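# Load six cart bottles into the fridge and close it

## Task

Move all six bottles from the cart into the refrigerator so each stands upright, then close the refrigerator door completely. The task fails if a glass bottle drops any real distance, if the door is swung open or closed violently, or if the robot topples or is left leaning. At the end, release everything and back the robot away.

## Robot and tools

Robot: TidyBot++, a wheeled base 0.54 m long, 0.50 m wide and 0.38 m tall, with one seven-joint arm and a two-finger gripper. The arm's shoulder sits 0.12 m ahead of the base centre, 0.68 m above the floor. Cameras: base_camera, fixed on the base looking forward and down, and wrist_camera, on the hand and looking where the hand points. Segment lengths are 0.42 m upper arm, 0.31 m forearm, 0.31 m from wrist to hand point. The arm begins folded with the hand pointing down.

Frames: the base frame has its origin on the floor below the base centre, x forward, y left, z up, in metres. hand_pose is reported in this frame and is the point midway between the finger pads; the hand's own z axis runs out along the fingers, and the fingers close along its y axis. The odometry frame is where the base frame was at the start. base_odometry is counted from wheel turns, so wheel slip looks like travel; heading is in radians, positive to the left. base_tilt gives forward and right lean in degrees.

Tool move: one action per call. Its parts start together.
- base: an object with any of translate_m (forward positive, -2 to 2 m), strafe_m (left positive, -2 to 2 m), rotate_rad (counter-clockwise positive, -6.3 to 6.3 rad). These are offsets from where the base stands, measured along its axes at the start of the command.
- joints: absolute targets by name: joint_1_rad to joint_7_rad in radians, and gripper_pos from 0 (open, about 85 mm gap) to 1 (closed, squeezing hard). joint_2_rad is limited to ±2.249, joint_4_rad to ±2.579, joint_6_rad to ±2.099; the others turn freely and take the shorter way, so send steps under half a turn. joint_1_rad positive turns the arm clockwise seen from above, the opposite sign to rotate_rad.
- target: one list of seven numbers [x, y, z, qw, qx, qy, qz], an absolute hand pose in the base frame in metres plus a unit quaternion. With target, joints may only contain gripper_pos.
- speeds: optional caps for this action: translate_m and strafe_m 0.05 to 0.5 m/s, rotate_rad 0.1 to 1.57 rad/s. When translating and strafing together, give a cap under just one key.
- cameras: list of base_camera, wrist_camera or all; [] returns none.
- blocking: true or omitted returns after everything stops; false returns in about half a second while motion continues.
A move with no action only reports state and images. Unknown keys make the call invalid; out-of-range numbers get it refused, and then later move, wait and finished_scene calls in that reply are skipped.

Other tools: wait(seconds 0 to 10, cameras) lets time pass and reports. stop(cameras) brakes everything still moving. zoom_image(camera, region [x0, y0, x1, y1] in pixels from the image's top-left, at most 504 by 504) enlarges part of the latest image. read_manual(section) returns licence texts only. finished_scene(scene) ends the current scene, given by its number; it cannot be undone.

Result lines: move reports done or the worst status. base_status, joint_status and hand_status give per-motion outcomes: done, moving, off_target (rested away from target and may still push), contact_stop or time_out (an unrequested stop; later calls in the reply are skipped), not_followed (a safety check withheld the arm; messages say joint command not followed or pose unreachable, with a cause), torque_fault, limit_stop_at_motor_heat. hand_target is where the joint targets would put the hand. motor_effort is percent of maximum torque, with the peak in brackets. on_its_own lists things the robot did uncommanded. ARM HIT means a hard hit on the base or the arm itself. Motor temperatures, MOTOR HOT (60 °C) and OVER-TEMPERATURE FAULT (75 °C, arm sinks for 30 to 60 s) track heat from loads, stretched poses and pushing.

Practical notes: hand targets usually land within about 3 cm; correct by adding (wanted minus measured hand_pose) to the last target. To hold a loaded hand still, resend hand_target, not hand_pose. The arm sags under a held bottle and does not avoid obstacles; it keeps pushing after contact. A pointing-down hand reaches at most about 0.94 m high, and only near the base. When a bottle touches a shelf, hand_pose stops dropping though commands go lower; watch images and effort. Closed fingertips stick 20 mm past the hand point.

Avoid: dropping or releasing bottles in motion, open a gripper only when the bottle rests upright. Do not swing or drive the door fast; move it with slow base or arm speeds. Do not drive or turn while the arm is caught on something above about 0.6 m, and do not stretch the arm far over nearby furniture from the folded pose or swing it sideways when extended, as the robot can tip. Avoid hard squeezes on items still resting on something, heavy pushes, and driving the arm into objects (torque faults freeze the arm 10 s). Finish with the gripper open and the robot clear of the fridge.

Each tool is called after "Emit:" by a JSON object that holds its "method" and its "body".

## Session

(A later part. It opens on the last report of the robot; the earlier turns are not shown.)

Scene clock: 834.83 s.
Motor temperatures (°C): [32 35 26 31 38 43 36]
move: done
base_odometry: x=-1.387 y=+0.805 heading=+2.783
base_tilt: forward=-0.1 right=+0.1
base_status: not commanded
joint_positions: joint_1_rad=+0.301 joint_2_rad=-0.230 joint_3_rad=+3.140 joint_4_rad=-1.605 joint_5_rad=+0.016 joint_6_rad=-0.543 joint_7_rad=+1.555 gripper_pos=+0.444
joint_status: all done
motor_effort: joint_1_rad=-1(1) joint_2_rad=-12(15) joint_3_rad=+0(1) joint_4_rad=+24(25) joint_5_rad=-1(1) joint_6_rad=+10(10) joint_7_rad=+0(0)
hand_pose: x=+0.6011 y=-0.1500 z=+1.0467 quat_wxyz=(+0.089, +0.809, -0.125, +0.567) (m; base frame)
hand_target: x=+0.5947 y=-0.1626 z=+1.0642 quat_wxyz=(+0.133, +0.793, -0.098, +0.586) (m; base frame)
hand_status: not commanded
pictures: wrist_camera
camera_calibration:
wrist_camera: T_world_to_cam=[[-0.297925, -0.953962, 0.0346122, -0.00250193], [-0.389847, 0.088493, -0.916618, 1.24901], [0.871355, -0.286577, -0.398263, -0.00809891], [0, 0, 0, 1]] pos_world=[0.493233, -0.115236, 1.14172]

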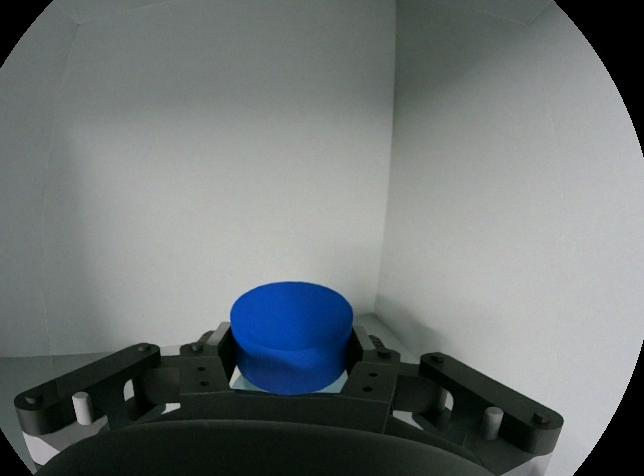

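Emit:
{"method": "move", "body": {"joints": {"gripper_pos": 0.15}}}

Scene clock: 850.30 s.
Motor temperatures (°C): [32 35 26 30 38 43 36]
move: done
base_odometry: x=-1.387 y=+0.805 heading=+2.783
base_tilt: forward=-0.2 right=+0.2
base_status: not commanded
joint_positions: joint_1_rad=+0.301 joint_2_rad=-0.231 joint_3_rad=+3.140 joint_4_rad=-1.605 joint_5_rad=+0.016 joint_6_rad=-0.541 joint_7_rad=+1.555 gripper_pos=+0.150
joint_status: all done
motor_effort: joint_1_rad=+0(1) joint_2_rad=-13(14) joint_3_rad=+1(1) joint_4_rad=+23(24) joint_5_rad=-1(1) joint_6_rad=+8(10) joint_7_rad=+0(0)
hand_pose: x=+0.6011 y=-0.1500 z=+1.0474 quat_wxyz=(+0.089, +0.808, -0.125, +0.568) (m; base frame)
hand_target: x=+0.5947 y=-0.1626 z=+1.0642 quat_wxyz=(+0.133, +0.793, -0.098, +0.586) (m; base frame)
hand_status: not commanded
pictures: base_camera, wrist_camera
camera_calibration:
wrist_camera: T_world_to_cam=[[-0.297965, -0.953949, 0.0346122, -0.00248941], [-0.388018, 0.0879088, -0.91745, 1.24928], [0.872158, -0.286798, -0.396343, -0.010389], [0, 0, 0, 1]] pos_world=[0.493061, -0.115177, 1.14212]

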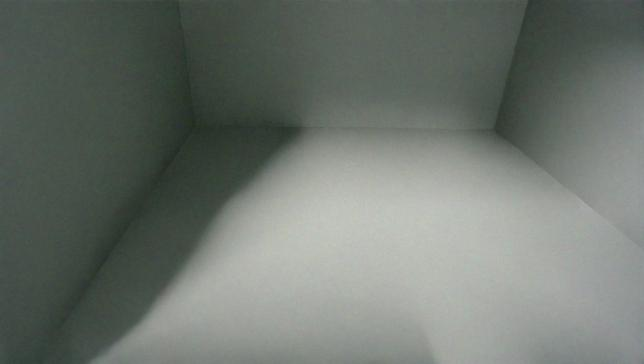

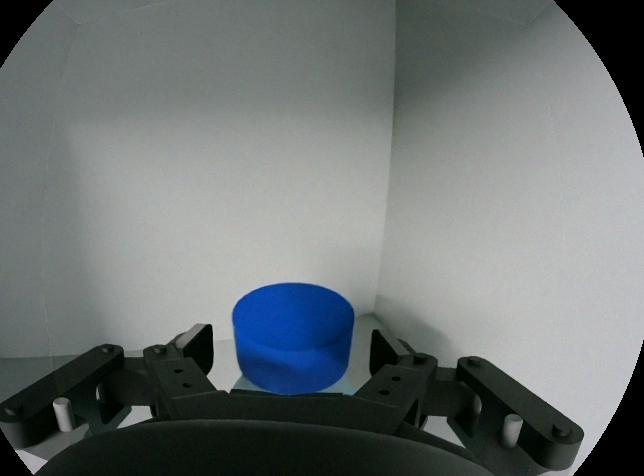

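Emit:
{"method": "move", "body": {"base": {"translate_m": -0.0764, "strafe_m": 0.0238}, "speeds": {"translate_m": 0.2}}}

Emit:
{"method": "move", "body": {"base": {"translate_m": -0.92}, "joints": {"joint_1_rad": -0.01}}}

Emit:
{"method": "move", "body": {"base": {"translate_m": -0.61, "strafe_m": -0.973, "rotate_rad": -0.64}, "joints": {"joint_2_rad": -0.418, "joint_4_rad": -2.12, "joint_6_rad": -0.151, "gripper_pos": 0.0}}}

Scene clock: 917.83 s.
Motor temperatures (°C): [32 35 26 30 38 43 36]
move: done
base_odometry: x=-1.324 y=+0.756 heading=+2.783
base_tilt: forward=-0.2 right=+0.1
base_status: done
joint_positions: joint_1_rad=+0.302 joint_2_rad=-0.249 joint_3_rad=+3.140 joint_4_rad=-1.606 joint_5_rad=+0.016 joint_6_rad=-0.541 joint_7_rad=+1.555 gripper_pos=+0.150
joint_status: not commanded
motor_effort: joint_1_rad=+0(1) joint_2_rad=-11(17) joint_3_rad=+1(2) joint_4_rad=+23(24) joint_5_rad=+0(1) joint_6_rad=+8(9) joint_7_rad=+0(0)
hand_pose: x=+0.5944 y=-0.1486 z=+1.0568 quat_wxyz=(+0.091, +0.803, -0.125, +0.576) (m; base frame)
hand_target: x=+0.5947 y=-0.1626 z=+1.0642 quat_wxyz=(+0.133, +0.793, -0.098, +0.586) (m; base frame)
hand_status: not commanded
pictures: base_camera, wrist_camera
camera_calibration:
wrist_camera: T_world_to_cam=[[-0.299839, -0.953365, 0.0345302, -0.0022065], [-0.371066, 0.0832044, -0.924871, 1.25223], [0.878867, -0.290125, -0.378709, -0.0235426], [0, 0, 0, 1]] pos_world=[0.484691, -0.113125, 1.14932]

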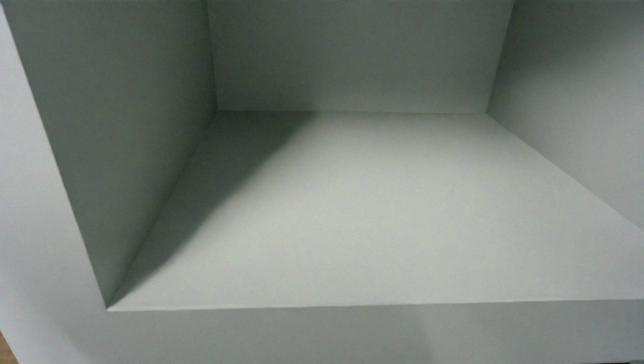

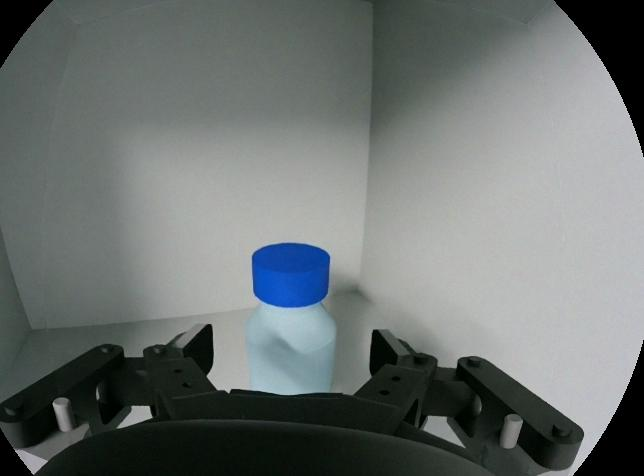

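Scene clock: 920.93 s.
Motor temperatures (°C): [32 35 26 30 38 43 36]
move: done
base_odometry: x=-0.462 y=+0.433 heading=+2.783
base_tilt: forward=-0.2 right=+0.2
base_status: done
joint_positions: joint_1_rad=+0.003 joint_2_rad=-0.251 joint_3_rad=+3.140 joint_4_rad=-1.606 joint_5_rad=+0.016 joint_6_rad=-0.540 joint_7_rad=+1.555 gripper_pos=+0.150
joint_status: all done
motor_effort: joint_1_rad=+0(2) joint_2_rad=-12(15) joint_3_rad=+1(3) joint_4_rad=+23(23) joint_5_rad=-1(1) joint_6_rad=+9(10) joint_7_rad=+0(0)
hand_pose: x=+0.6168 y=-0.0017 z=+1.0574 quat_wxyz=(+0.004, +0.812, -0.003, +0.584) (m; base frame)
hand_target: x=+0.6217 y=-0.0037 z=+1.0642 quat_wxyz=(+0.037, +0.799, +0.031, +0.600) (m; base frame)
hand_status: not commanded
pictures: base_camera, wrist_camera
camera_calibration:
wrist_camera: T_world_to_cam=[[-0.00514134, -0.999391, 0.0345136, -0.0372601], [-0.377432, -0.0300219, -0.92555, 1.25338], [0.926023, -0.0177851, -0.377048, -0.0306694], [0, 0, 0, 1]] pos_world=[0.501275, -0.000154099, 1.14979]

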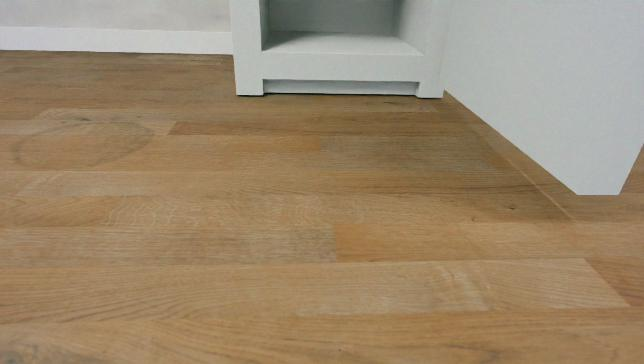

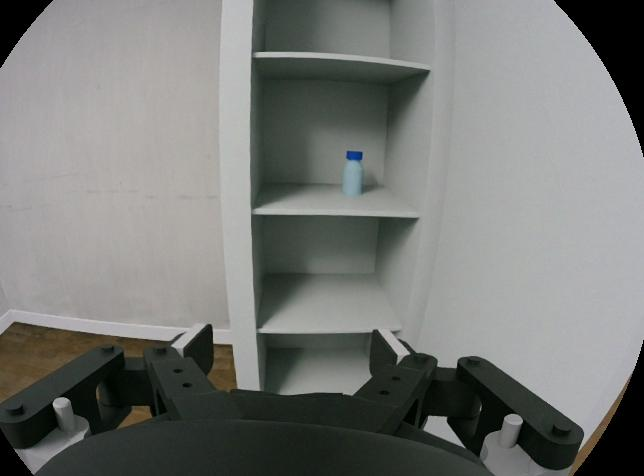

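Scene clock: 924.40 s.
Motor temperatures (°C): [32 35 26 30 38 43 36]
move: done
base_odometry: x=+0.451 y=+1.130 heading=+2.142
base_tilt: forward=-0.2 right=+0.1
base_status: done
joint_positions: joint_1_rad=-0.006 joint_2_rad=-0.397 joint_3_rad=+3.142 joint_4_rad=-2.098 joint_5_rad=+0.016 joint_6_rad=-0.215 joint_7_rad=+1.555 gripper_pos=+0.000
joint_status: all done
motor_effort: joint_1_rad=+0(3) joint_2_rad=-8(15) joint_3_rad=+1(4) joint_4_rad=+23(25) joint_5_rad=-1(1) joint_6_rad=+8(10) joint_7_rad=+0(0)
hand_pose: x=+0.5608 y=+0.0025 z=+0.9237 quat_wxyz=(+0.000, +0.818, +0.001, +0.575) (m; base frame)
hand_target: x=+0.5589 y=+0.0025 z=+0.9386 quat_wxyz=(+0.031, +0.798, +0.040, +0.600) (m; base frame)
hand_status: not commanded
pictures: base_camera, wrist_camera
camera_calibration:
wrist_camera: T_world_to_cam=[[0.00734872, -0.999393, 0.0340393, -0.035269], [-0.39649, -0.0341622, -0.917403, 1.11178], [0.91801, -0.00675449, -0.396501, -0.00673892], [0, 0, 0, 1]] pos_world=[0.447255, 0.00268767, 1.01848]

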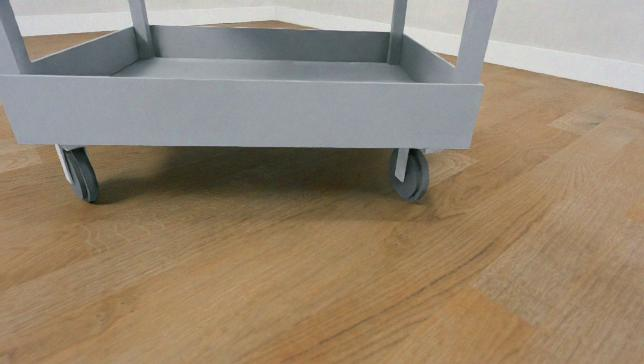

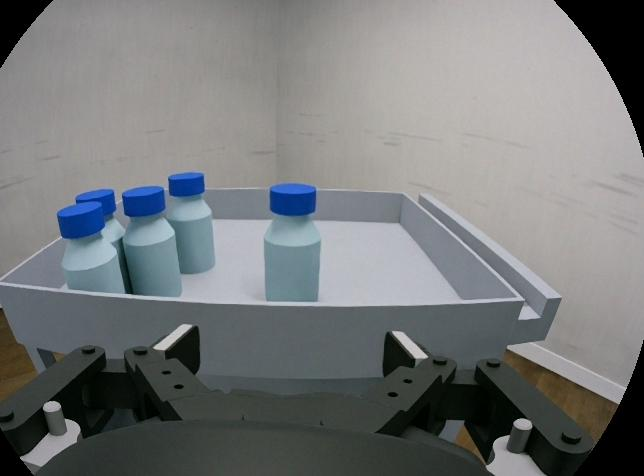

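Emit:
{"method": "move", "body": {"base": {"translate_m": 0.249, "strafe_m": 0.010}, "speeds": {"translate_m": 0.2}, "cameras": ["wrist_camera"]}}

Emit:
{"method": "move", "body": {"joints": {"gripper_pos": 0.62}, "cameras": ["wrist_camera"]}}

Scene clock: 947.27 s.
Motor temperatures (°C): [32 35 26 30 38 42 36]
move: done
base_odometry: x=+0.308 y=+1.334 heading=+2.142
base_tilt: forward=-0.1 right=+0.1
base_status: done
joint_positions: joint_1_rad=-0.006 joint_2_rad=-0.409 joint_3_rad=+3.142 joint_4_rad=-2.099 joint_5_rad=+0.016 joint_6_rad=-0.213 joint_7_rad=+1.555 gripper_pos=+0.000
joint_status: not commanded
motor_effort: joint_1_rad=+0(1) joint_2_rad=-7(9) joint_3_rad=+1(1) joint_4_rad=+23(24) joint_5_rad=+0(1) joint_6_rad=+8(9) joint_7_rad=+0(0)
hand_pose: x=+0.5580 y=+0.0025 z=+0.9290 quat_wxyz=(+0.000, +0.814, +0.001, +0.581) (m; base frame)
hand_target: x=+0.5589 y=+0.0025 z=+0.9386 quat_wxyz=(+0.031, +0.798, +0.040, +0.600) (m; base frame)
hand_status: not commanded
pictures: wrist_camera
camera_calibration:
wrist_camera: T_world_to_cam=[[0.00693487, -0.999396, 0.0340498, -0.0352141], [-0.384274, -0.0340995, -0.922589, 1.11356], [0.923193, -0.00668643, -0.384278, -0.0162942], [0, 0, 0, 1]] pos_world=[0.443199, 0.00267009, 1.0223]

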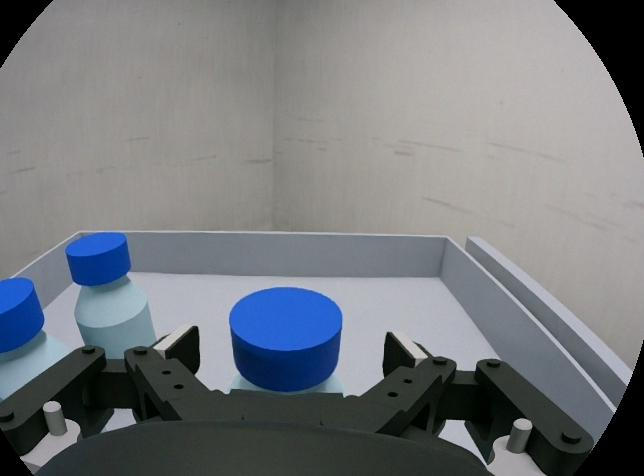

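Scene clock: 948.17 s.
Motor temperatures (°C): [32 35 26 30 38 42 36]
move: off_target
base_odometry: x=+0.308 y=+1.334 heading=+2.142
base_tilt: forward=-0.2 right=+0.1
base_status: not commanded
joint_positions: joint_1_rad=-0.006 joint_2_rad=-0.410 joint_3_rad=+3.142 joint_4_rad=-2.099 joint_5_rad=+0.016 joint_6_rad=-0.210 joint_7_rad=+1.555 gripper_pos=+0.487
joint_status: gripper_pos off_target (ended at +0.487, target +0.620)
motor_effort: joint_1_rad=+0(1) joint_2_rad=-5(8) joint_3_rad=+1(2) joint_4_rad=+23(24) joint_5_rad=+0(1) joint_6_rad=+8(9) joint_7_rad=+0(0)
hand_pose: x=+0.5582 y=+0.0027 z=+0.9298 quat_wxyz=(+0.000, +0.813, +0.002, +0.582) (m; base frame)
hand_target: x=+0.5589 y=+0.0025 z=+0.9386 quat_wxyz=(+0.031, +0.798, +0.040, +0.600) (m; base frame)
hand_status: not commanded
pictures: wrist_camera
camera_calibration:
wrist_camera: T_world_to_cam=[[0.00729057, -0.999393, 0.03406, -0.035252], [-0.381474, -0.0342647, -0.923744, 1.11388], [0.924351, -0.00625836, -0.381492, -0.0193747], [0, 0, 0, 1]] pos_world=[0.443082, 0.00281494, 1.02275]

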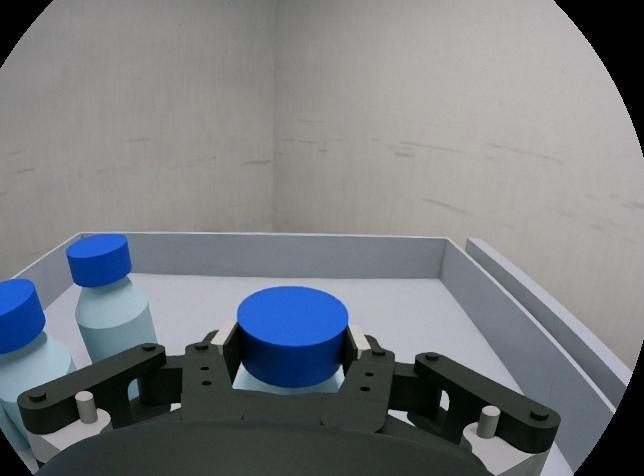

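Emit:
{"method": "move", "body": {"joints": {"joint_1_rad": -0.006, "joint_2_rad": -0.376, "joint_3_rad": 3.1416, "joint_4_rad": -1.659, "joint_6_rad": -0.685, "gripper_pos": 0.62}, "cameras": ["wrist_camera"]}}

Emit:
{"method": "move", "body": {"base": {"translate_m": -0.3}, "speeds": {"translate_m": 0.3}, "joints": {"joint_4_rad": -1.54, "joint_6_rad": -0.80}, "cameras": ["wrist_camera", "base_camera"]}}

Scene clock: 994.37 s.
Motor temperatures (°C): [32 35 26 30 38 42 36]
move: off_target
base_odometry: x=+0.308 y=+1.334 heading=+2.142
base_tilt: forward=-0.1 right=+0.2
base_status: not commanded
joint_positions: joint_1_rad=-0.006 joint_2_rad=-0.378 joint_3_rad=+3.142 joint_4_rad=-1.696 joint_5_rad=+0.016 joint_6_rad=-0.634 joint_7_rad=+1.555 gripper_pos=+0.487
joint_status: gripper_pos off_target (ended at +0.487, target +0.620); the others done
motor_effort: joint_1_rad=+0(1) joint_2_rad=-11(13) joint_3_rad=+1(2) joint_4_rad=+27(31) joint_5_rad=+0(1) joint_6_rad=+12(13) joint_7_rad=+0(0)
hand_pose: x=+0.5569 y=+0.0007 z=+1.0359 quat_wxyz=(+0.002, +0.828, -0.001, +0.561) (m; base frame)
hand_target: x=+0.5529 y=-0.0098 z=+1.0424 quat_wxyz=(+0.040, +0.832, +0.025, +0.553) (m; base frame)
hand_status: not commanded
pictures: wrist_camera
camera_calibration:
wrist_camera: T_world_to_cam=[[0.00216673, -0.999431, 0.033671, -0.0375936], [-0.428944, -0.031345, -0.902787, 1.21606], [0.903329, -0.0124869, -0.428767, 0.0829537], [0, 0, 0, 1]] pos_world=[0.446768, 0.00158102, 1.13468]

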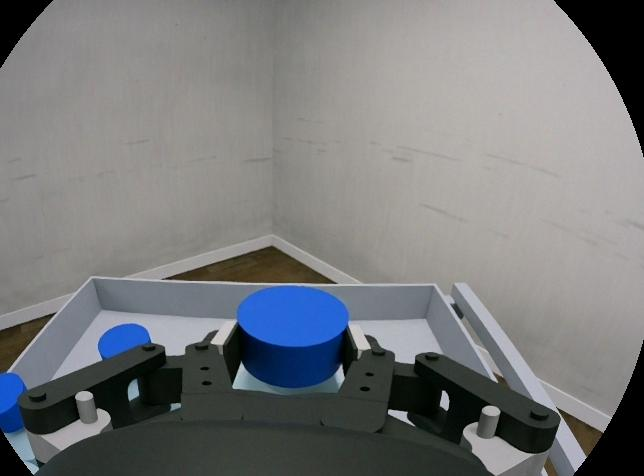

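Scene clock: 996.27 s.
Motor temperatures (°C): [32 35 26 30 38 42 36]
move: done
base_odometry: x=+0.470 y=+1.081 heading=+2.142
base_tilt: forward=-0.2 right=+0.1
base_status: done
joint_positions: joint_1_rad=-0.006 joint_2_rad=-0.374 joint_3_rad=+3.142 joint_4_rad=-1.548 joint_5_rad=+0.017 joint_6_rad=-0.740 joint_7_rad=+1.555 gripper_pos=+0.620
joint_status: all done
on_its_own: gripper_pos moved +0.133 to your old target +0.620
motor_effort: joint_1_rad=+0(2) joint_2_rad=-7(16) joint_3_rad=+1(3) joint_4_rad=+22(29) joint_5_rad=+0(2) joint_6_rad=+8(13) joint_7_rad=+0(0)
hand_pose: x=+0.5484 y=+0.0002 z=+1.0900 quat_wxyz=(+0.002, +0.818, -0.002, +0.576) (m; base frame)
hand_target: x=+0.5406 y=-0.0118 z=+1.0787 quat_wxyz=(+0.041, +0.831, +0.021, +0.555) (m; base frame)
hand_status: not commanded
pictures: base_camera, wrist_camera
camera_calibration:
wrist_camera: T_world_to_cam=[[-0.000900248, -0.999445, 0.0333026, -0.0378725], [-0.395328, -0.0302341, -0.918042, 1.2594], [0.91854, -0.0139919, -0.395081, 0.0687581], [0, 0, 0, 1]] pos_world=[0.434685, 0.00118742, 1.18461]

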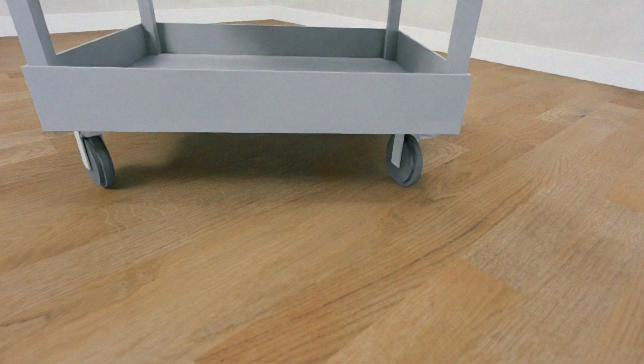

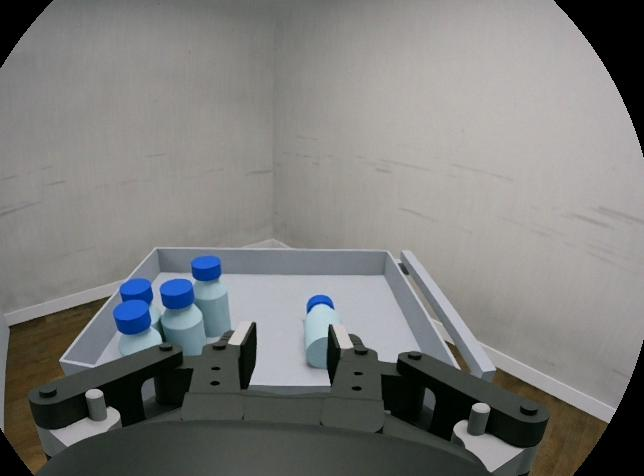

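Emit:
{"method": "zoom_image", "body": {"camera": "wrist_camera", "region": [60, 220, 500, 400]}}

Scaled by 1.145.

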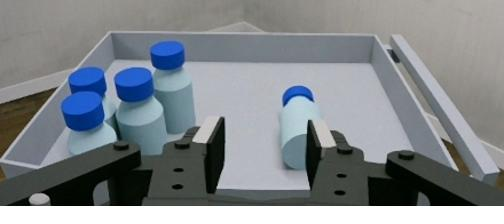

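Emit:
{"method": "move", "body": {"base": {"translate_m": 0.30, "strafe_m": -0.04}, "speeds": {"translate_m": 0.25}, "joints": {"joint_1_rad": -0.006, "joint_2_rad": 0.206, "joint_3_rad": 3.1416, "joint_4_rad": -0.987, "joint_6_rad": -1.978, "gripper_pos": 0}, "cameras": ["wrist_camera"]}}

Scene clock: 1195.03 s.
Motor temperatures (°C): [32 35 26 30 38 42 36]
move: done
base_odometry: x=+0.341 y=+1.356 heading=+2.142
base_tilt: forward=-0.2 right=+0.2
base_status: done
joint_positions: joint_1_rad=-0.006 joint_2_rad=+0.207 joint_3_rad=+3.142 joint_4_rad=-1.002 joint_5_rad=+0.017 joint_6_rad=-1.906 joint_7_rad=+1.555 gripper_pos=+0.000
joint_status: all done
motor_effort: joint_1_rad=+0(1) joint_2_rad=-22(27) joint_3_rad=+0(3) joint_4_rad=+17(22) joint_5_rad=+0(1) joint_6_rad=+0(10) joint_7_rad=+0(0)
hand_pose: x=+0.5078 y=-0.0013 z=+0.8938 quat_wxyz=(+0.008, +1.000, -0.008, +0.013) (m; base frame)
hand_target: x=+0.4880 y=-0.0164 z=+0.8991 quat_wxyz=(+0.032, +0.999, +0.004, -0.015) (m; base frame)
hand_status: not commanded
pictures: wrist_camera
camera_calibration:
wrist_camera: T_world_to_cam=[[0.0165621, -0.99961, 0.0224787, -0.0320879], [-0.999225, -0.0157442, 0.0360869, 0.5171], [-0.0357189, -0.0230589, -0.999096, 1.05289], [0, 0, 0, 1]] pos_world=[0.554839, 0.000344498, 1.034]

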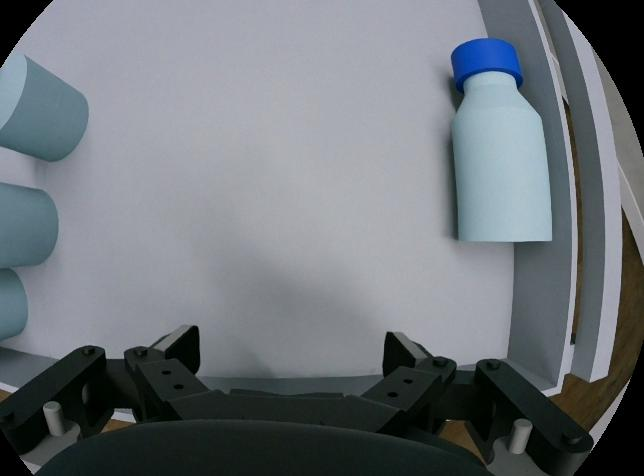

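Emit:
{"method": "zoom_image", "body": {"camera": "wrist_camera", "region": [380, 0, 644, 400]}}

Scaled by 1.260.

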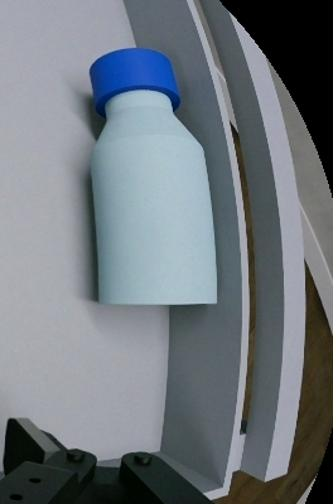

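Emit:
{"method": "zoom_image", "body": {"camera": "wrist_camera", "region": [180, 220, 644, 476]}}

Scaled by 1.086.

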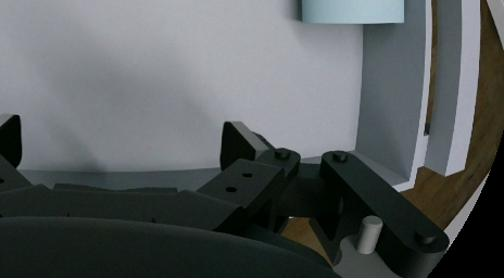

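Emit:
{"method": "move", "body": {"base": {"translate_m": 0.106, "strafe_m": -0.146, "rotate_rad": 0.033}, "speeds": {"translate_m": 0.15, "rotate_rad": 0.15}, "joints": {"joint_1_rad": -0.006, "joint_2_rad": 0.423, "joint_3_rad": 3.1416, "joint_4_rad": -0.71, "joint_6_rad": -2.04, "gripper_pos": 0}, "cameras": ["wrist_camera"]}}

Scene clock: 1615.43 s.
Motor temperatures (°C): [31 36 26 29 38 41 35]
move: done
base_odometry: x=+0.407 y=+1.524 heading=+2.176
base_tilt: forward=-0.1 right=+0.1
base_status: done
joint_positions: joint_1_rad=-0.006 joint_2_rad=+0.416 joint_3_rad=+3.141 joint_4_rad=-0.726 joint_5_rad=+0.017 joint_6_rad=-1.972 joint_7_rad=+1.555 gripper_pos=+0.000
joint_status: all done
motor_effort: joint_1_rad=+0(4) joint_2_rad=-29(32) joint_3_rad=+0(3) joint_4_rad=+17(18) joint_5_rad=+0(1) joint_6_rad=+1(2) joint_7_rad=+0(0)
hand_pose: x=+0.5837 y=-0.0005 z=+0.8863 quat_wxyz=(+0.007, +1.000, -0.008, +0.014) (m; base frame)
hand_target: x=+0.5665 y=-0.0154 z=+0.8882 quat_wxyz=(+0.031, +0.999, +0.002, -0.016) (m; base frame)
hand_status: not commanded
pictures: wrist_camera
camera_calibration:
wrist_camera: T_world_to_cam=[[0.0163094, -0.999629, 0.0218248, -0.0316313], [-0.999281, -0.0155488, 0.0345759, 0.594546], [-0.0342237, -0.022373, -0.999164, 1.04735], [0, 0, 0, 1]] pos_world=[0.630479, 0.00105733, 1.02661]

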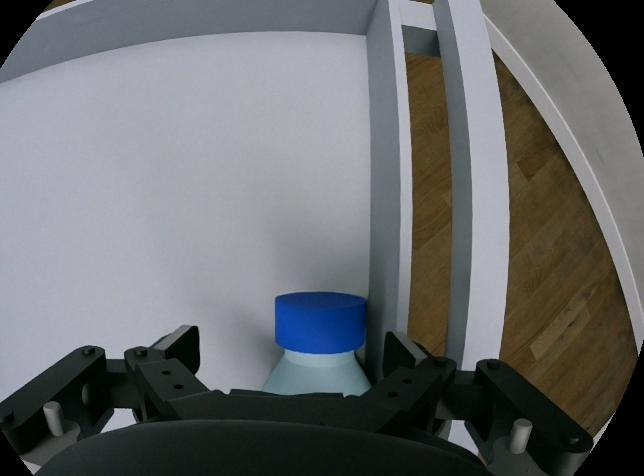

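Emit:
{"method": "zoom_image", "body": {"camera": "wrist_camera", "region": [150, 260, 490, 460]}}

Scaled by 1.482.

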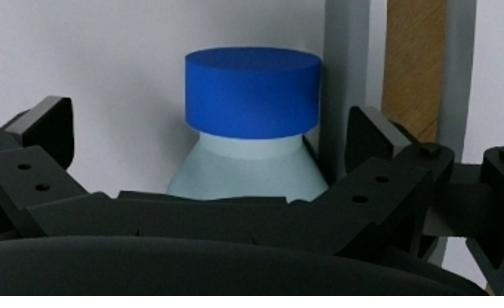

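Emit:
{"method": "move", "body": {"base": {"strafe_m": 0.006}, "speeds": {"strafe_m": 0.05}, "cameras": ["wrist_camera"]}}

Emit:
{"method": "zoom_image", "body": {"camera": "wrist_camera", "region": [150, 260, 490, 460]}}

Scene clock: 1683.07 s.
Motor temperatures (°C): [31 36 26 29 38 41 35]
move: done
base_odometry: x=+0.402 y=+1.520 heading=+2.176
base_tilt: forward=-0.1 right=+0.2
base_status: done
joint_positions: joint_1_rad=-0.007 joint_2_rad=+0.416 joint_3_rad=+3.141 joint_4_rad=-0.725 joint_5_rad=+0.017 joint_6_rad=-1.973 joint_7_rad=+1.555 gripper_pos=+0.000
joint_status: not commanded
motor_effort: joint_1_rad=+0(4) joint_2_rad=-28(32) joint_3_rad=+0(2) joint_4_rad=+16(17) joint_5_rad=+0(1) joint_6_rad=+1(1) joint_7_rad=+0(0)
hand_pose: x=+0.5835 y=+0.0002 z=+0.8865 quat_wxyz=(+0.007, +1.000, -0.007, +0.014) (m; base frame)
hand_target: x=+0.5665 y=-0.0154 z=+0.8882 quat_wxyz=(+0.031, +0.999, +0.002, -0.016) (m; base frame)
hand_status: not commanded
pictures: wrist_camera
camera_calibration:
wrist_camera: T_world_to_cam=[[0.0178106, -0.999605, 0.0217173, -0.0317305], [-0.99924, -0.0170425, 0.0350532, 0.593929], [-0.0346692, -0.0223251, -0.999149, 1.04776], [0, 0, 0, 1]] pos_world=[0.630368, 0.00179534, 1.02674]

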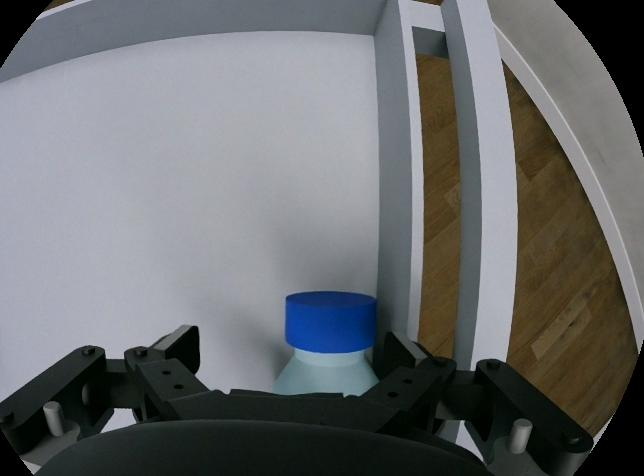

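Scaled by 1.482.

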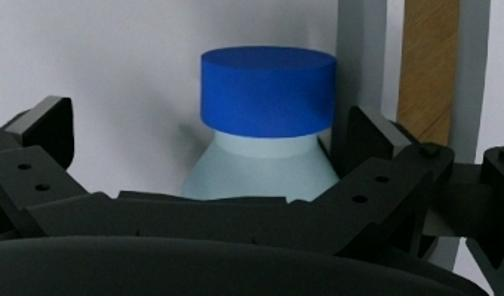

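Emit:
{"method": "move", "body": {"joints": {"joint_2_rad": 0.423, "joint_4_rad": -0.804, "joint_6_rad": -1.873}, "cameras": ["wrist_camera"]}}

Emit:
{"method": "zoom_image", "body": {"camera": "wrist_camera", "region": [150, 260, 490, 460]}}

Scene clock: 1731.70 s.
Motor temperatures (°C): [31 36 26 29 38 41 35]
move: done
base_odometry: x=+0.402 y=+1.520 heading=+2.176
base_tilt: forward=-0.2 right=+0.1
base_status: not commanded
joint_positions: joint_1_rad=-0.007 joint_2_rad=+0.418 joint_3_rad=+3.141 joint_4_rad=-0.788 joint_5_rad=+0.017 joint_6_rad=-1.918 joint_7_rad=+1.555 gripper_pos=+0.000
joint_status: all done
motor_effort: joint_1_rad=+0(1) joint_2_rad=-30(32) joint_3_rad=+0(1) joint_4_rad=+17(18) joint_5_rad=+0(1) joint_6_rad=+1(2) joint_7_rad=+0(0)
hand_pose: x=+0.5890 y=+0.0001 z=+0.8673 quat_wxyz=(+0.008, +1.000, -0.007, +0.009) (m; base frame)
hand_target: x=+0.6005 y=-0.0166 z=+0.8611 quat_wxyz=(+0.033, +0.999, +0.006, +0.020) (m; base frame)
hand_status: not commanded
pictures: wrist_camera
camera_calibration:
wrist_camera: T_world_to_cam=[[0.018885, -0.99958, 0.0219733, -0.0323229], [-0.998831, -0.0178836, 0.0449123, 0.591331], [-0.0445005, -0.0227958, -0.998749, 1.03426], [0, 0, 0, 1]] pos_world=[0.637276, 0.00184264, 1.00712]

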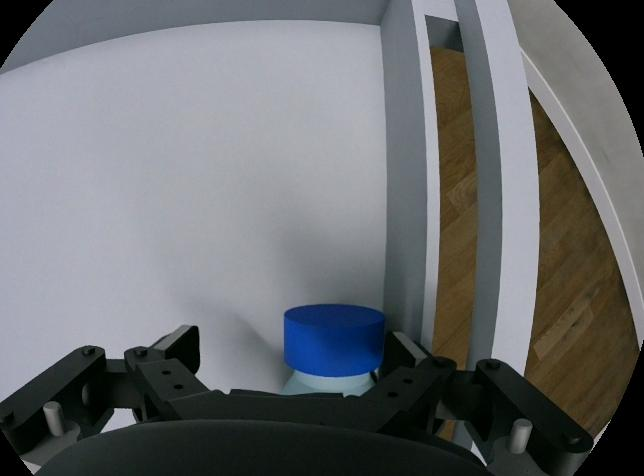

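Scaled by 1.482.

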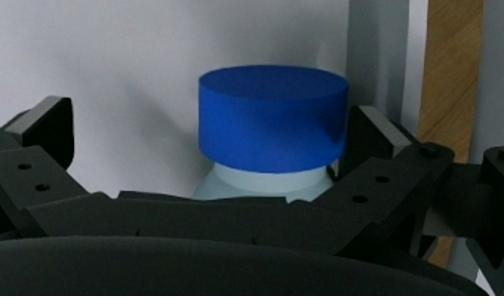

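Emit:
{"method": "move", "body": {"joints": {"joint_2_rad": 0.423, "joint_4_rad": -0.85, "joint_6_rad": -1.838}, "cameras": ["wrist_camera"]}}

Emit:
{"method": "zoom_image", "body": {"camera": "wrist_camera", "region": [150, 260, 490, 460]}}

Scene clock: 1742.00 s.
Motor temperatures (°C): [31 36 26 29 38 41 35]
move: done
base_odometry: x=+0.402 y=+1.520 heading=+2.176
base_tilt: forward=-0.2 right=+0.1
base_status: not commanded
joint_positions: joint_1_rad=-0.007 joint_2_rad=+0.418 joint_3_rad=+3.141 joint_4_rad=-0.833 joint_5_rad=+0.017 joint_6_rad=-1.899 joint_7_rad=+1.555 gripper_pos=+0.000
joint_status: all done
motor_effort: joint_1_rad=+0(1) joint_2_rad=-31(32) joint_3_rad=+0(0) joint_4_rad=+17(18) joint_5_rad=+0(1) joint_6_rad=+1(1) joint_7_rad=+0(0)
hand_pose: x=+0.5858 y=+0.0000 z=+0.8538 quat_wxyz=(+0.008, +1.000, -0.006, -0.004) (m; base frame)
hand_target: x=+0.6017 y=-0.0168 z=+0.8472 quat_wxyz=(+0.034, +0.999, +0.008, +0.015) (m; base frame)
hand_status: not commanded
pictures: wrist_camera
camera_calibration:
wrist_camera: T_world_to_cam=[[0.0197511, -0.999566, 0.0218452, -0.0324361], [-0.997314, -0.0181559, 0.0709523, 0.565582], [-0.0705249, -0.0231879, -0.99724, 1.03462], [0, 0, 0, 1]] pos_world=[0.63767, 0.00183728, 0.992344]

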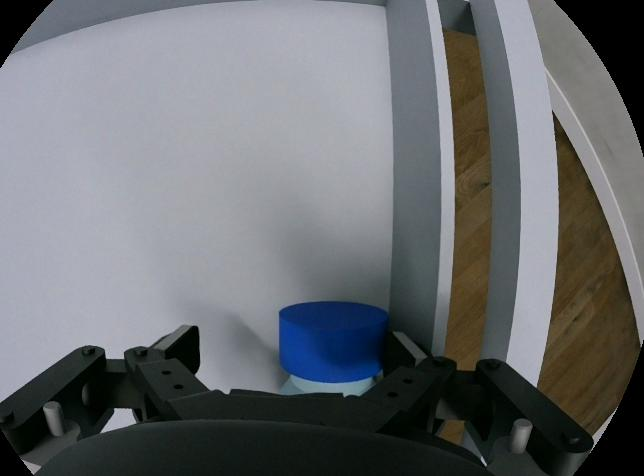

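Scaled by 1.482.

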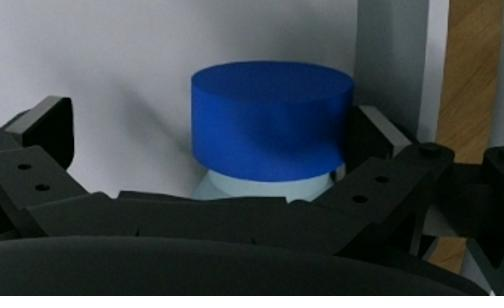

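Emit:
{"method": "move", "body": {"base": {"strafe_m": 0.03}, "speeds": {"strafe_m": 0.05}, "cameras": ["wrist_camera"]}}

Emit:
{"method": "zoom_image", "body": {"camera": "wrist_camera", "region": [150, 260, 490, 460]}}

Scene clock: 1752.50 s.
Motor temperatures (°C): [31 36 26 29 38 41 35]
move: done
base_odometry: x=+0.377 y=+1.503 heading=+2.175
base_tilt: forward=-0.2 right=+0.1
base_status: done
joint_positions: joint_1_rad=-0.008 joint_2_rad=+0.418 joint_3_rad=+3.141 joint_4_rad=-0.833 joint_5_rad=+0.017 joint_6_rad=-1.899 joint_7_rad=+1.555 gripper_pos=+0.000
joint_status: not commanded
motor_effort: joint_1_rad=+0(4) joint_2_rad=-31(32) joint_3_rad=+0(2) joint_4_rad=+17(17) joint_5_rad=+0(1) joint_6_rad=+1(2) joint_7_rad=+0(0)
hand_pose: x=+0.5858 y=+0.0002 z=+0.8538 quat_wxyz=(+0.008, +1.000, -0.006, -0.004) (m; base frame)
hand_target: x=+0.6017 y=-0.0168 z=+0.8472 quat_wxyz=(+0.034, +0.999, +0.008, +0.015) (m; base frame)
hand_status: not commanded
pictures: wrist_camera
camera_calibration:
wrist_camera: T_world_to_cam=[[0.0200627, -0.999558, 0.0219488, -0.0325817], [-0.997309, -0.0184596, 0.0709533, 0.56558], [-0.0705168, -0.0233132, -0.997238, 1.03462], [0, 0, 0, 1]] pos_world=[0.637669, 0.00199331, 0.992345]

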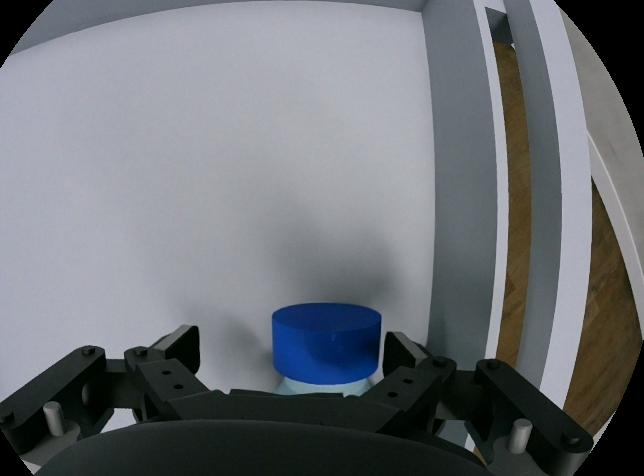

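Scaled by 1.482.

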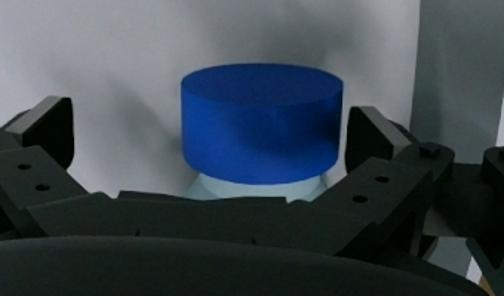

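Emit:
{"method": "move", "body": {"base": {"strafe_m": 0.03}, "speeds": {"strafe_m": 0.05}, "cameras": []}}

Emit:
{"method": "move", "body": {"joints": {"gripper_pos": 0.22}, "cameras": ["wrist_camera"]}}

Emit:
{"method": "zoom_image", "body": {"camera": "wrist_camera", "region": [150, 260, 490, 460]}}

Scene clock: 1792.13 s.
Motor temperatures (°C): [31 37 26 29 38 41 35]
move: done
base_odometry: x=+0.352 y=+1.486 heading=+2.175
base_tilt: forward=-0.1 right=+0.2
base_status: done
joint_positions: joint_1_rad=-0.008 joint_2_rad=+0.418 joint_3_rad=+3.141 joint_4_rad=-0.833 joint_5_rad=+0.017 joint_6_rad=-1.899 joint_7_rad=+1.555 gripper_pos=+0.000
joint_status: not commanded
motor_effort: joint_1_rad=+0(3) joint_2_rad=-31(32) joint_3_rad=+0(2) joint_4_rad=+17(17) joint_5_rad=+0(2) joint_6_rad=+1(1) joint_7_rad=+0(0)
hand_pose: x=+0.5858 y=+0.0001 z=+0.8538 quat_wxyz=(+0.008, +1.000, -0.006, -0.004) (m; base frame)
hand_target: x=+0.6017 y=-0.0168 z=+0.8472 quat_wxyz=(+0.034, +0.999, +0.008, +0.015) (m; base frame)
hand_status: not commanded
pictures: none
No camera images: "cameras" was empty.

Scene clock: 1792.77 s.
Motor temperatures (°C): [31 37 26 29 38 41 35]
move: done
base_odometry: x=+0.352 y=+1.486 heading=+2.175
base_tilt: forward=-0.1 right=+0.1
base_status: not commanded
joint_positions: joint_1_rad=-0.008 joint_2_rad=+0.418 joint_3_rad=+3.141 joint_4_rad=-0.833 joint_5_rad=+0.017 joint_6_rad=-1.899 joint_7_rad=+1.555 gripper_pos=+0.220
joint_status: all done
motor_effort: joint_1_rad=+0(1) joint_2_rad=-30(31) joint_3_rad=+0(1) joint_4_rad=+17(17) joint_5_rad=+0(1) joint_6_rad=+1(1) joint_7_rad=+0(0)
hand_pose: x=+0.5858 y=+0.0001 z=+0.8538 quat_wxyz=(+0.008, +1.000, -0.006, -0.004) (m; base frame)
hand_target: x=+0.6017 y=-0.0168 z=+0.8472 quat_wxyz=(+0.034, +0.999, +0.008, +0.015) (m; base frame)
hand_status: not commanded
pictures: wrist_camera
camera_calibration:
wrist_camera: T_world_to_cam=[[0.0200597, -0.999555, 0.0220979, -0.0327399], [-0.997307, -0.0184453, 0.0709842, 0.565546], [-0.0705449, -0.0234623, -0.997233, 1.03462], [0, 0, 0, 1]] pos_world=[0.637666, 0.00198095, 0.992335]

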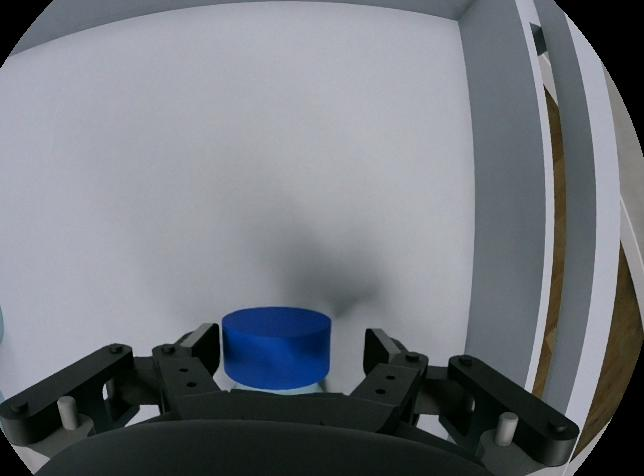

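Scaled by 1.482.

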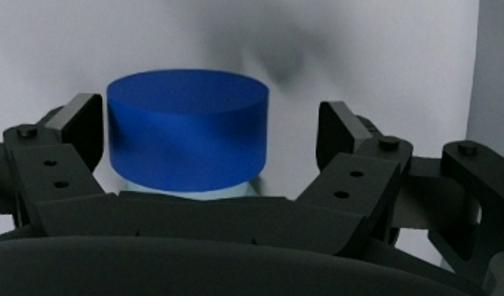

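Emit:
{"method": "move", "body": {"joints": {"joint_2_rad": 0.380, "joint_4_rad": -0.935, "joint_6_rad": -1.766}, "cameras": []}}

Emit:
{"method": "move", "body": {"joints": {"gripper_pos": 0.30}, "cameras": ["wrist_camera"]}}

Emit:
{"method": "zoom_image", "body": {"camera": "wrist_camera", "region": [150, 260, 490, 460]}}

Scene clock: 1828.63 s.
Motor temperatures (°C): [31 37 26 29 38 41 35]
move: done
base_odometry: x=+0.352 y=+1.486 heading=+2.175
base_tilt: forward=-0.2 right=+0.1
base_status: not commanded
joint_positions: joint_1_rad=-0.008 joint_2_rad=+0.402 joint_3_rad=+3.141 joint_4_rad=-0.915 joint_5_rad=+0.017 joint_6_rad=-1.835 joint_7_rad=+1.555 gripper_pos=+0.220
joint_status: all done
motor_effort: joint_1_rad=+0(1) joint_2_rad=-29(31) joint_3_rad=+0(1) joint_4_rad=+17(18) joint_5_rad=+0(1) joint_6_rad=+0(1) joint_7_rad=+0(0)
hand_pose: x=+0.5845 y=+0.0000 z=+0.8365 quat_wxyz=(+0.008, +1.000, -0.006, -0.005) (m; base frame)
hand_target: x=+0.5980 y=-0.0172 z=+0.8421 quat_wxyz=(+0.034, +0.999, +0.010, +0.030) (m; base frame)
hand_status: not commanded
pictures: none
No camera images: "cameras" was empty.

Scene clock: 1829.13 s.
Motor temperatures (°C): [31 37 26 29 38 41 35]
move: done
base_odometry: x=+0.352 y=+1.486 heading=+2.175
base_tilt: forward=-0.2 right=+0.1
base_status: not commanded
joint_positions: joint_1_rad=-0.008 joint_2_rad=+0.402 joint_3_rad=+3.141 joint_4_rad=-0.915 joint_5_rad=+0.017 joint_6_rad=-1.835 joint_7_rad=+1.555 gripper_pos=+0.300
joint_status: all done
motor_effort: joint_1_rad=+0(0) joint_2_rad=-29(30) joint_3_rad=+0(1) joint_4_rad=+17(18) joint_5_rad=+0(1) joint_6_rad=+0(1) joint_7_rad=+0(0)
hand_pose: x=+0.5847 y=+0.0000 z=+0.8366 quat_wxyz=(+0.008, +1.000, -0.006, -0.005) (m; base frame)
hand_target: x=+0.5980 y=-0.0172 z=+0.8421 quat_wxyz=(+0.034, +0.999, +0.010, +0.030) (m; base frame)
hand_status: not commanded
pictures: wrist_camera
camera_calibration:
wrist_camera: T_world_to_cam=[[0.0211807, -0.999525, 0.0223977, -0.0333398], [-0.99712, -0.0194872, 0.0732995, 0.563611], [-0.0728282, -0.0238857, -0.997058, 1.01851], [0, 0, 0, 1]] pos_world=[0.63687, 0.00198721, 0.974953]

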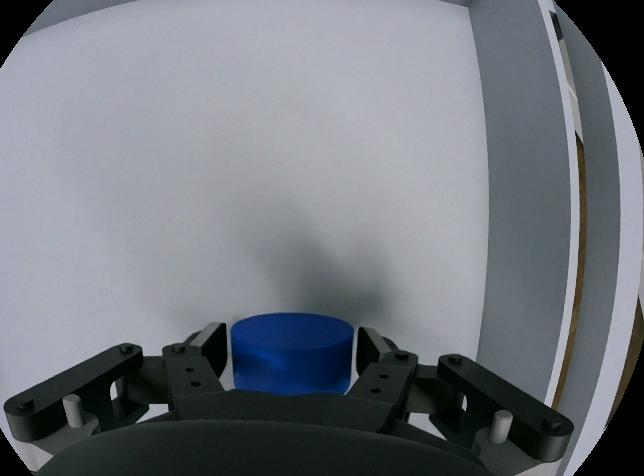

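Scaled by 1.482.

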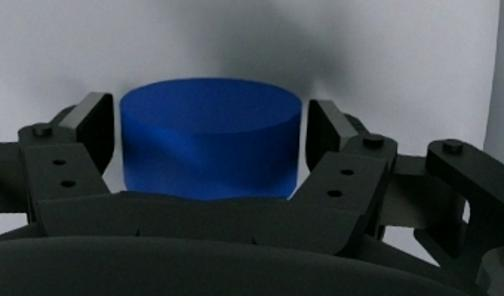

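Emit:
{"method": "move", "body": {"joints": {"gripper_pos": 0.0}, "base": {"translate_m": -0.084}, "speeds": {"translate_m": 0.08}, "cameras": ["wrist_camera"]}}

Emit:
{"method": "zoom_image", "body": {"camera": "wrist_camera", "region": [150, 160, 490, 460]}}

Scene clock: 1852.63 s.
Motor temperatures (°C): [31 37 26 29 38 41 35]
move: done
base_odometry: x=+0.400 y=+1.417 heading=+2.175
base_tilt: forward=-0.1 right=+0.2
base_status: done
joint_positions: joint_1_rad=-0.008 joint_2_rad=+0.393 joint_3_rad=+3.141 joint_4_rad=-0.916 joint_5_rad=+0.017 joint_6_rad=-1.831 joint_7_rad=+1.555 gripper_pos=+0.000
joint_status: all done
motor_effort: joint_1_rad=+0(1) joint_2_rad=-29(33) joint_3_rad=+0(1) joint_4_rad=+17(18) joint_5_rad=+0(1) joint_6_rad=-1(1) joint_7_rad=+0(0)
hand_pose: x=+0.5842 y=+0.0000 z=+0.8408 quat_wxyz=(+0.008, +1.000, -0.006, +0.001) (m; base frame)
hand_target: x=+0.5980 y=-0.0172 z=+0.8421 quat_wxyz=(+0.034, +0.999, +0.010, +0.030) (m; base frame)
hand_status: not commanded
pictures: wrist_camera
camera_calibration:
wrist_camera: T_world_to_cam=[[0.0209589, -0.999525, 0.0225787, -0.0334544], [-0.997953, -0.0195504, 0.0608933, 0.573776], [-0.060423, -0.0238088, -0.997889, 1.01612], [0, 0, 0, 1]] pos_world=[0.6347, 0.00197164, 0.979793]

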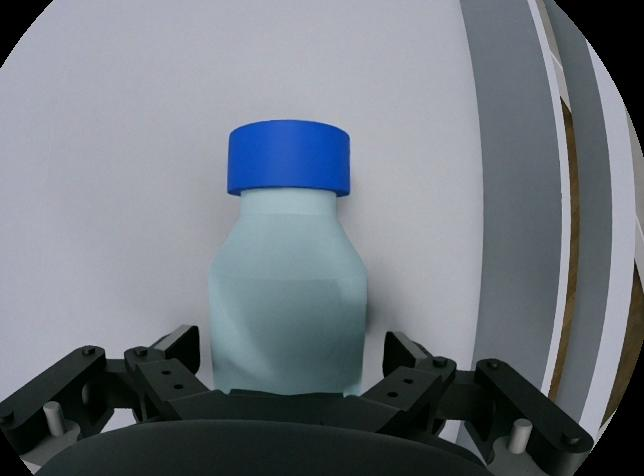

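Scaled by 1.482.

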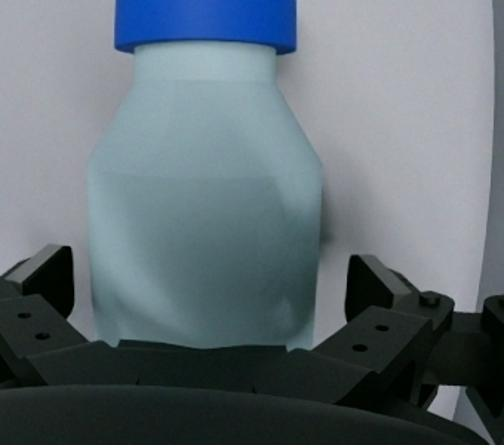

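Emit:
{"method": "move", "body": {"joints": {"joint_2_rad": 0.385, "joint_4_rad": -1.01, "joint_6_rad": -1.735}, "cameras": ["wrist_camera"]}}

Scene clock: 1887.47 s.
Motor temperatures (°C): [31 37 25 29 38 41 35]
move: done
base_odometry: x=+0.400 y=+1.417 heading=+2.175
base_tilt: forward=-0.1 right=+0.1
base_status: not commanded
joint_positions: joint_1_rad=-0.008 joint_2_rad=+0.393 joint_3_rad=+3.141 joint_4_rad=-0.993 joint_5_rad=+0.017 joint_6_rad=-1.804 joint_7_rad=+1.555 gripper_pos=+0.000
joint_status: all done
motor_effort: joint_1_rad=-1(1) joint_2_rad=-30(31) joint_3_rad=+0(0) joint_4_rad=+17(19) joint_5_rad=-1(1) joint_6_rad=-1(1) joint_7_rad=+0(0)
hand_pose: x=+0.5741 y=-0.0001 z=+0.8175 quat_wxyz=(+0.009, +1.000, -0.005, -0.024) (m; base frame)
hand_target: x=+0.5901 y=-0.0173 z=+0.8162 quat_wxyz=(+0.035, +0.999, +0.012, +0.005) (m; base frame)
hand_status: not commanded
pictures: wrist_camera
camera_calibration:
wrist_camera: T_world_to_cam=[[0.022548, -0.999503, 0.0220224, -0.0332876], [-0.993683, -0.0199837, 0.110426, 0.522158], [-0.109931, -0.0243732, -0.99364, 1.01726], [0, 0, 0, 1]] pos_world=[0.631438, 0.00195741, 0.953859]

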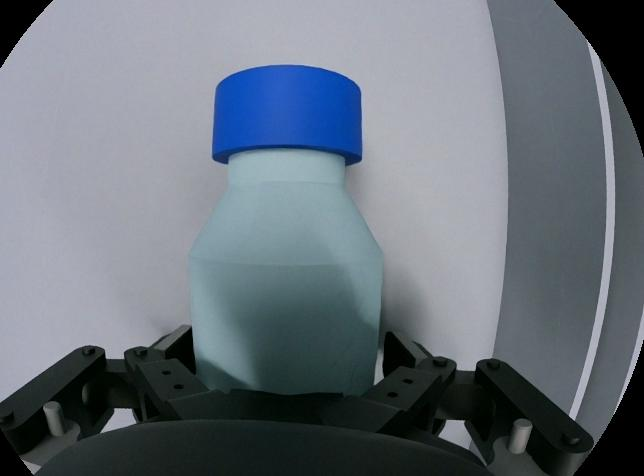

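Emit:
{"method": "move", "body": {"base": {"translate_m": 0.012}, "speeds": {"translate_m": 0.05}, "cameras": []}}

Emit:
{"method": "move", "body": {"joints": {"gripper_pos": 0.55}, "cameras": ["wrist_camera"]}}

Scene clock: 1896.13 s.
Motor temperatures (°C): [31 37 25 29 38 41 35]
move: done
base_odometry: x=+0.393 y=+1.427 heading=+2.175
base_tilt: forward=-0.2 right=+0.2
base_status: done
joint_positions: joint_1_rad=-0.008 joint_2_rad=+0.392 joint_3_rad=+3.141 joint_4_rad=-0.993 joint_5_rad=+0.017 joint_6_rad=-1.800 joint_7_rad=+1.555 gripper_pos=+0.000
joint_status: not commanded
motor_effort: joint_1_rad=+0(1) joint_2_rad=-29(32) joint_3_rad=+0(1) joint_4_rad=+17(18) joint_5_rad=+0(1) joint_6_rad=+0(1) joint_7_rad=+0(0)
hand_pose: x=+0.5752 y=-0.0001 z=+0.8179 quat_wxyz=(+0.009, +1.000, -0.005, -0.021) (m; base frame)
hand_target: x=+0.5901 y=-0.0173 z=+0.8162 quat_wxyz=(+0.035, +0.999, +0.012, +0.005) (m; base frame)
hand_status: not commanded
pictures: none
No camera images: "cameras" was empty.

Scene clock: 1896.97 s.
Motor temperatures (°C): [31 37 25 29 38 41 35]
move: off_target
base_odometry: x=+0.393 y=+1.427 heading=+2.175
base_tilt: forward=-0.2 right=+0.2
base_status: not commanded
joint_positions: joint_1_rad=-0.008 joint_2_rad=+0.389 joint_3_rad=+3.140 joint_4_rad=-0.994 joint_5_rad=+0.018 joint_6_rad=-1.798 joint_7_rad=+1.555 gripper_pos=+0.231
joint_status: gripper_pos off_target (ended at +0.231, target +0.550)
motor_effort: joint_1_rad=+1(3) joint_2_rad=-32(34) joint_3_rad=+1(3) joint_4_rad=+19(20) joint_5_rad=+0(3) joint_6_rad=+0(1) joint_7_rad=+0(0)
hand_pose: x=+0.5749 y=+0.0002 z=+0.8189 quat_wxyz=(+0.009, +1.000, -0.005, -0.020) (m; base frame)
hand_target: x=+0.5901 y=-0.0173 z=+0.8162 quat_wxyz=(+0.035, +0.999, +0.012, +0.005) (m; base frame)
hand_status: not commanded
pictures: wrist_camera
camera_calibration:
wrist_camera: T_world_to_cam=[[0.0233221, -0.999479, 0.02233, -0.0337212], [-0.994501, -0.0209133, 0.102621, 0.529598], [-0.1021, -0.0246005, -0.99447, 1.01484], [0, 0, 0, 1]] pos_world=[0.631088, 0.0023376, 0.955635]

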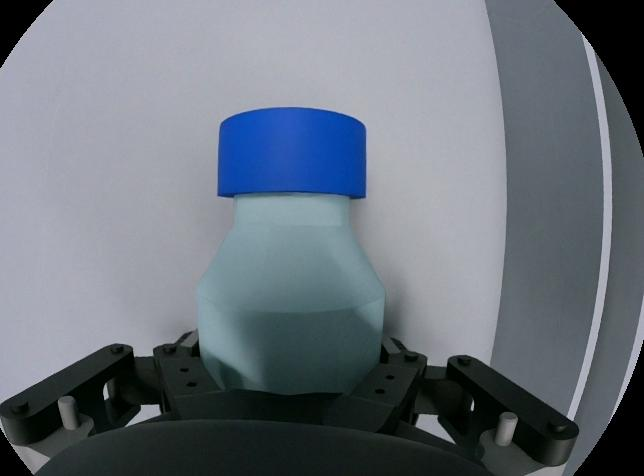

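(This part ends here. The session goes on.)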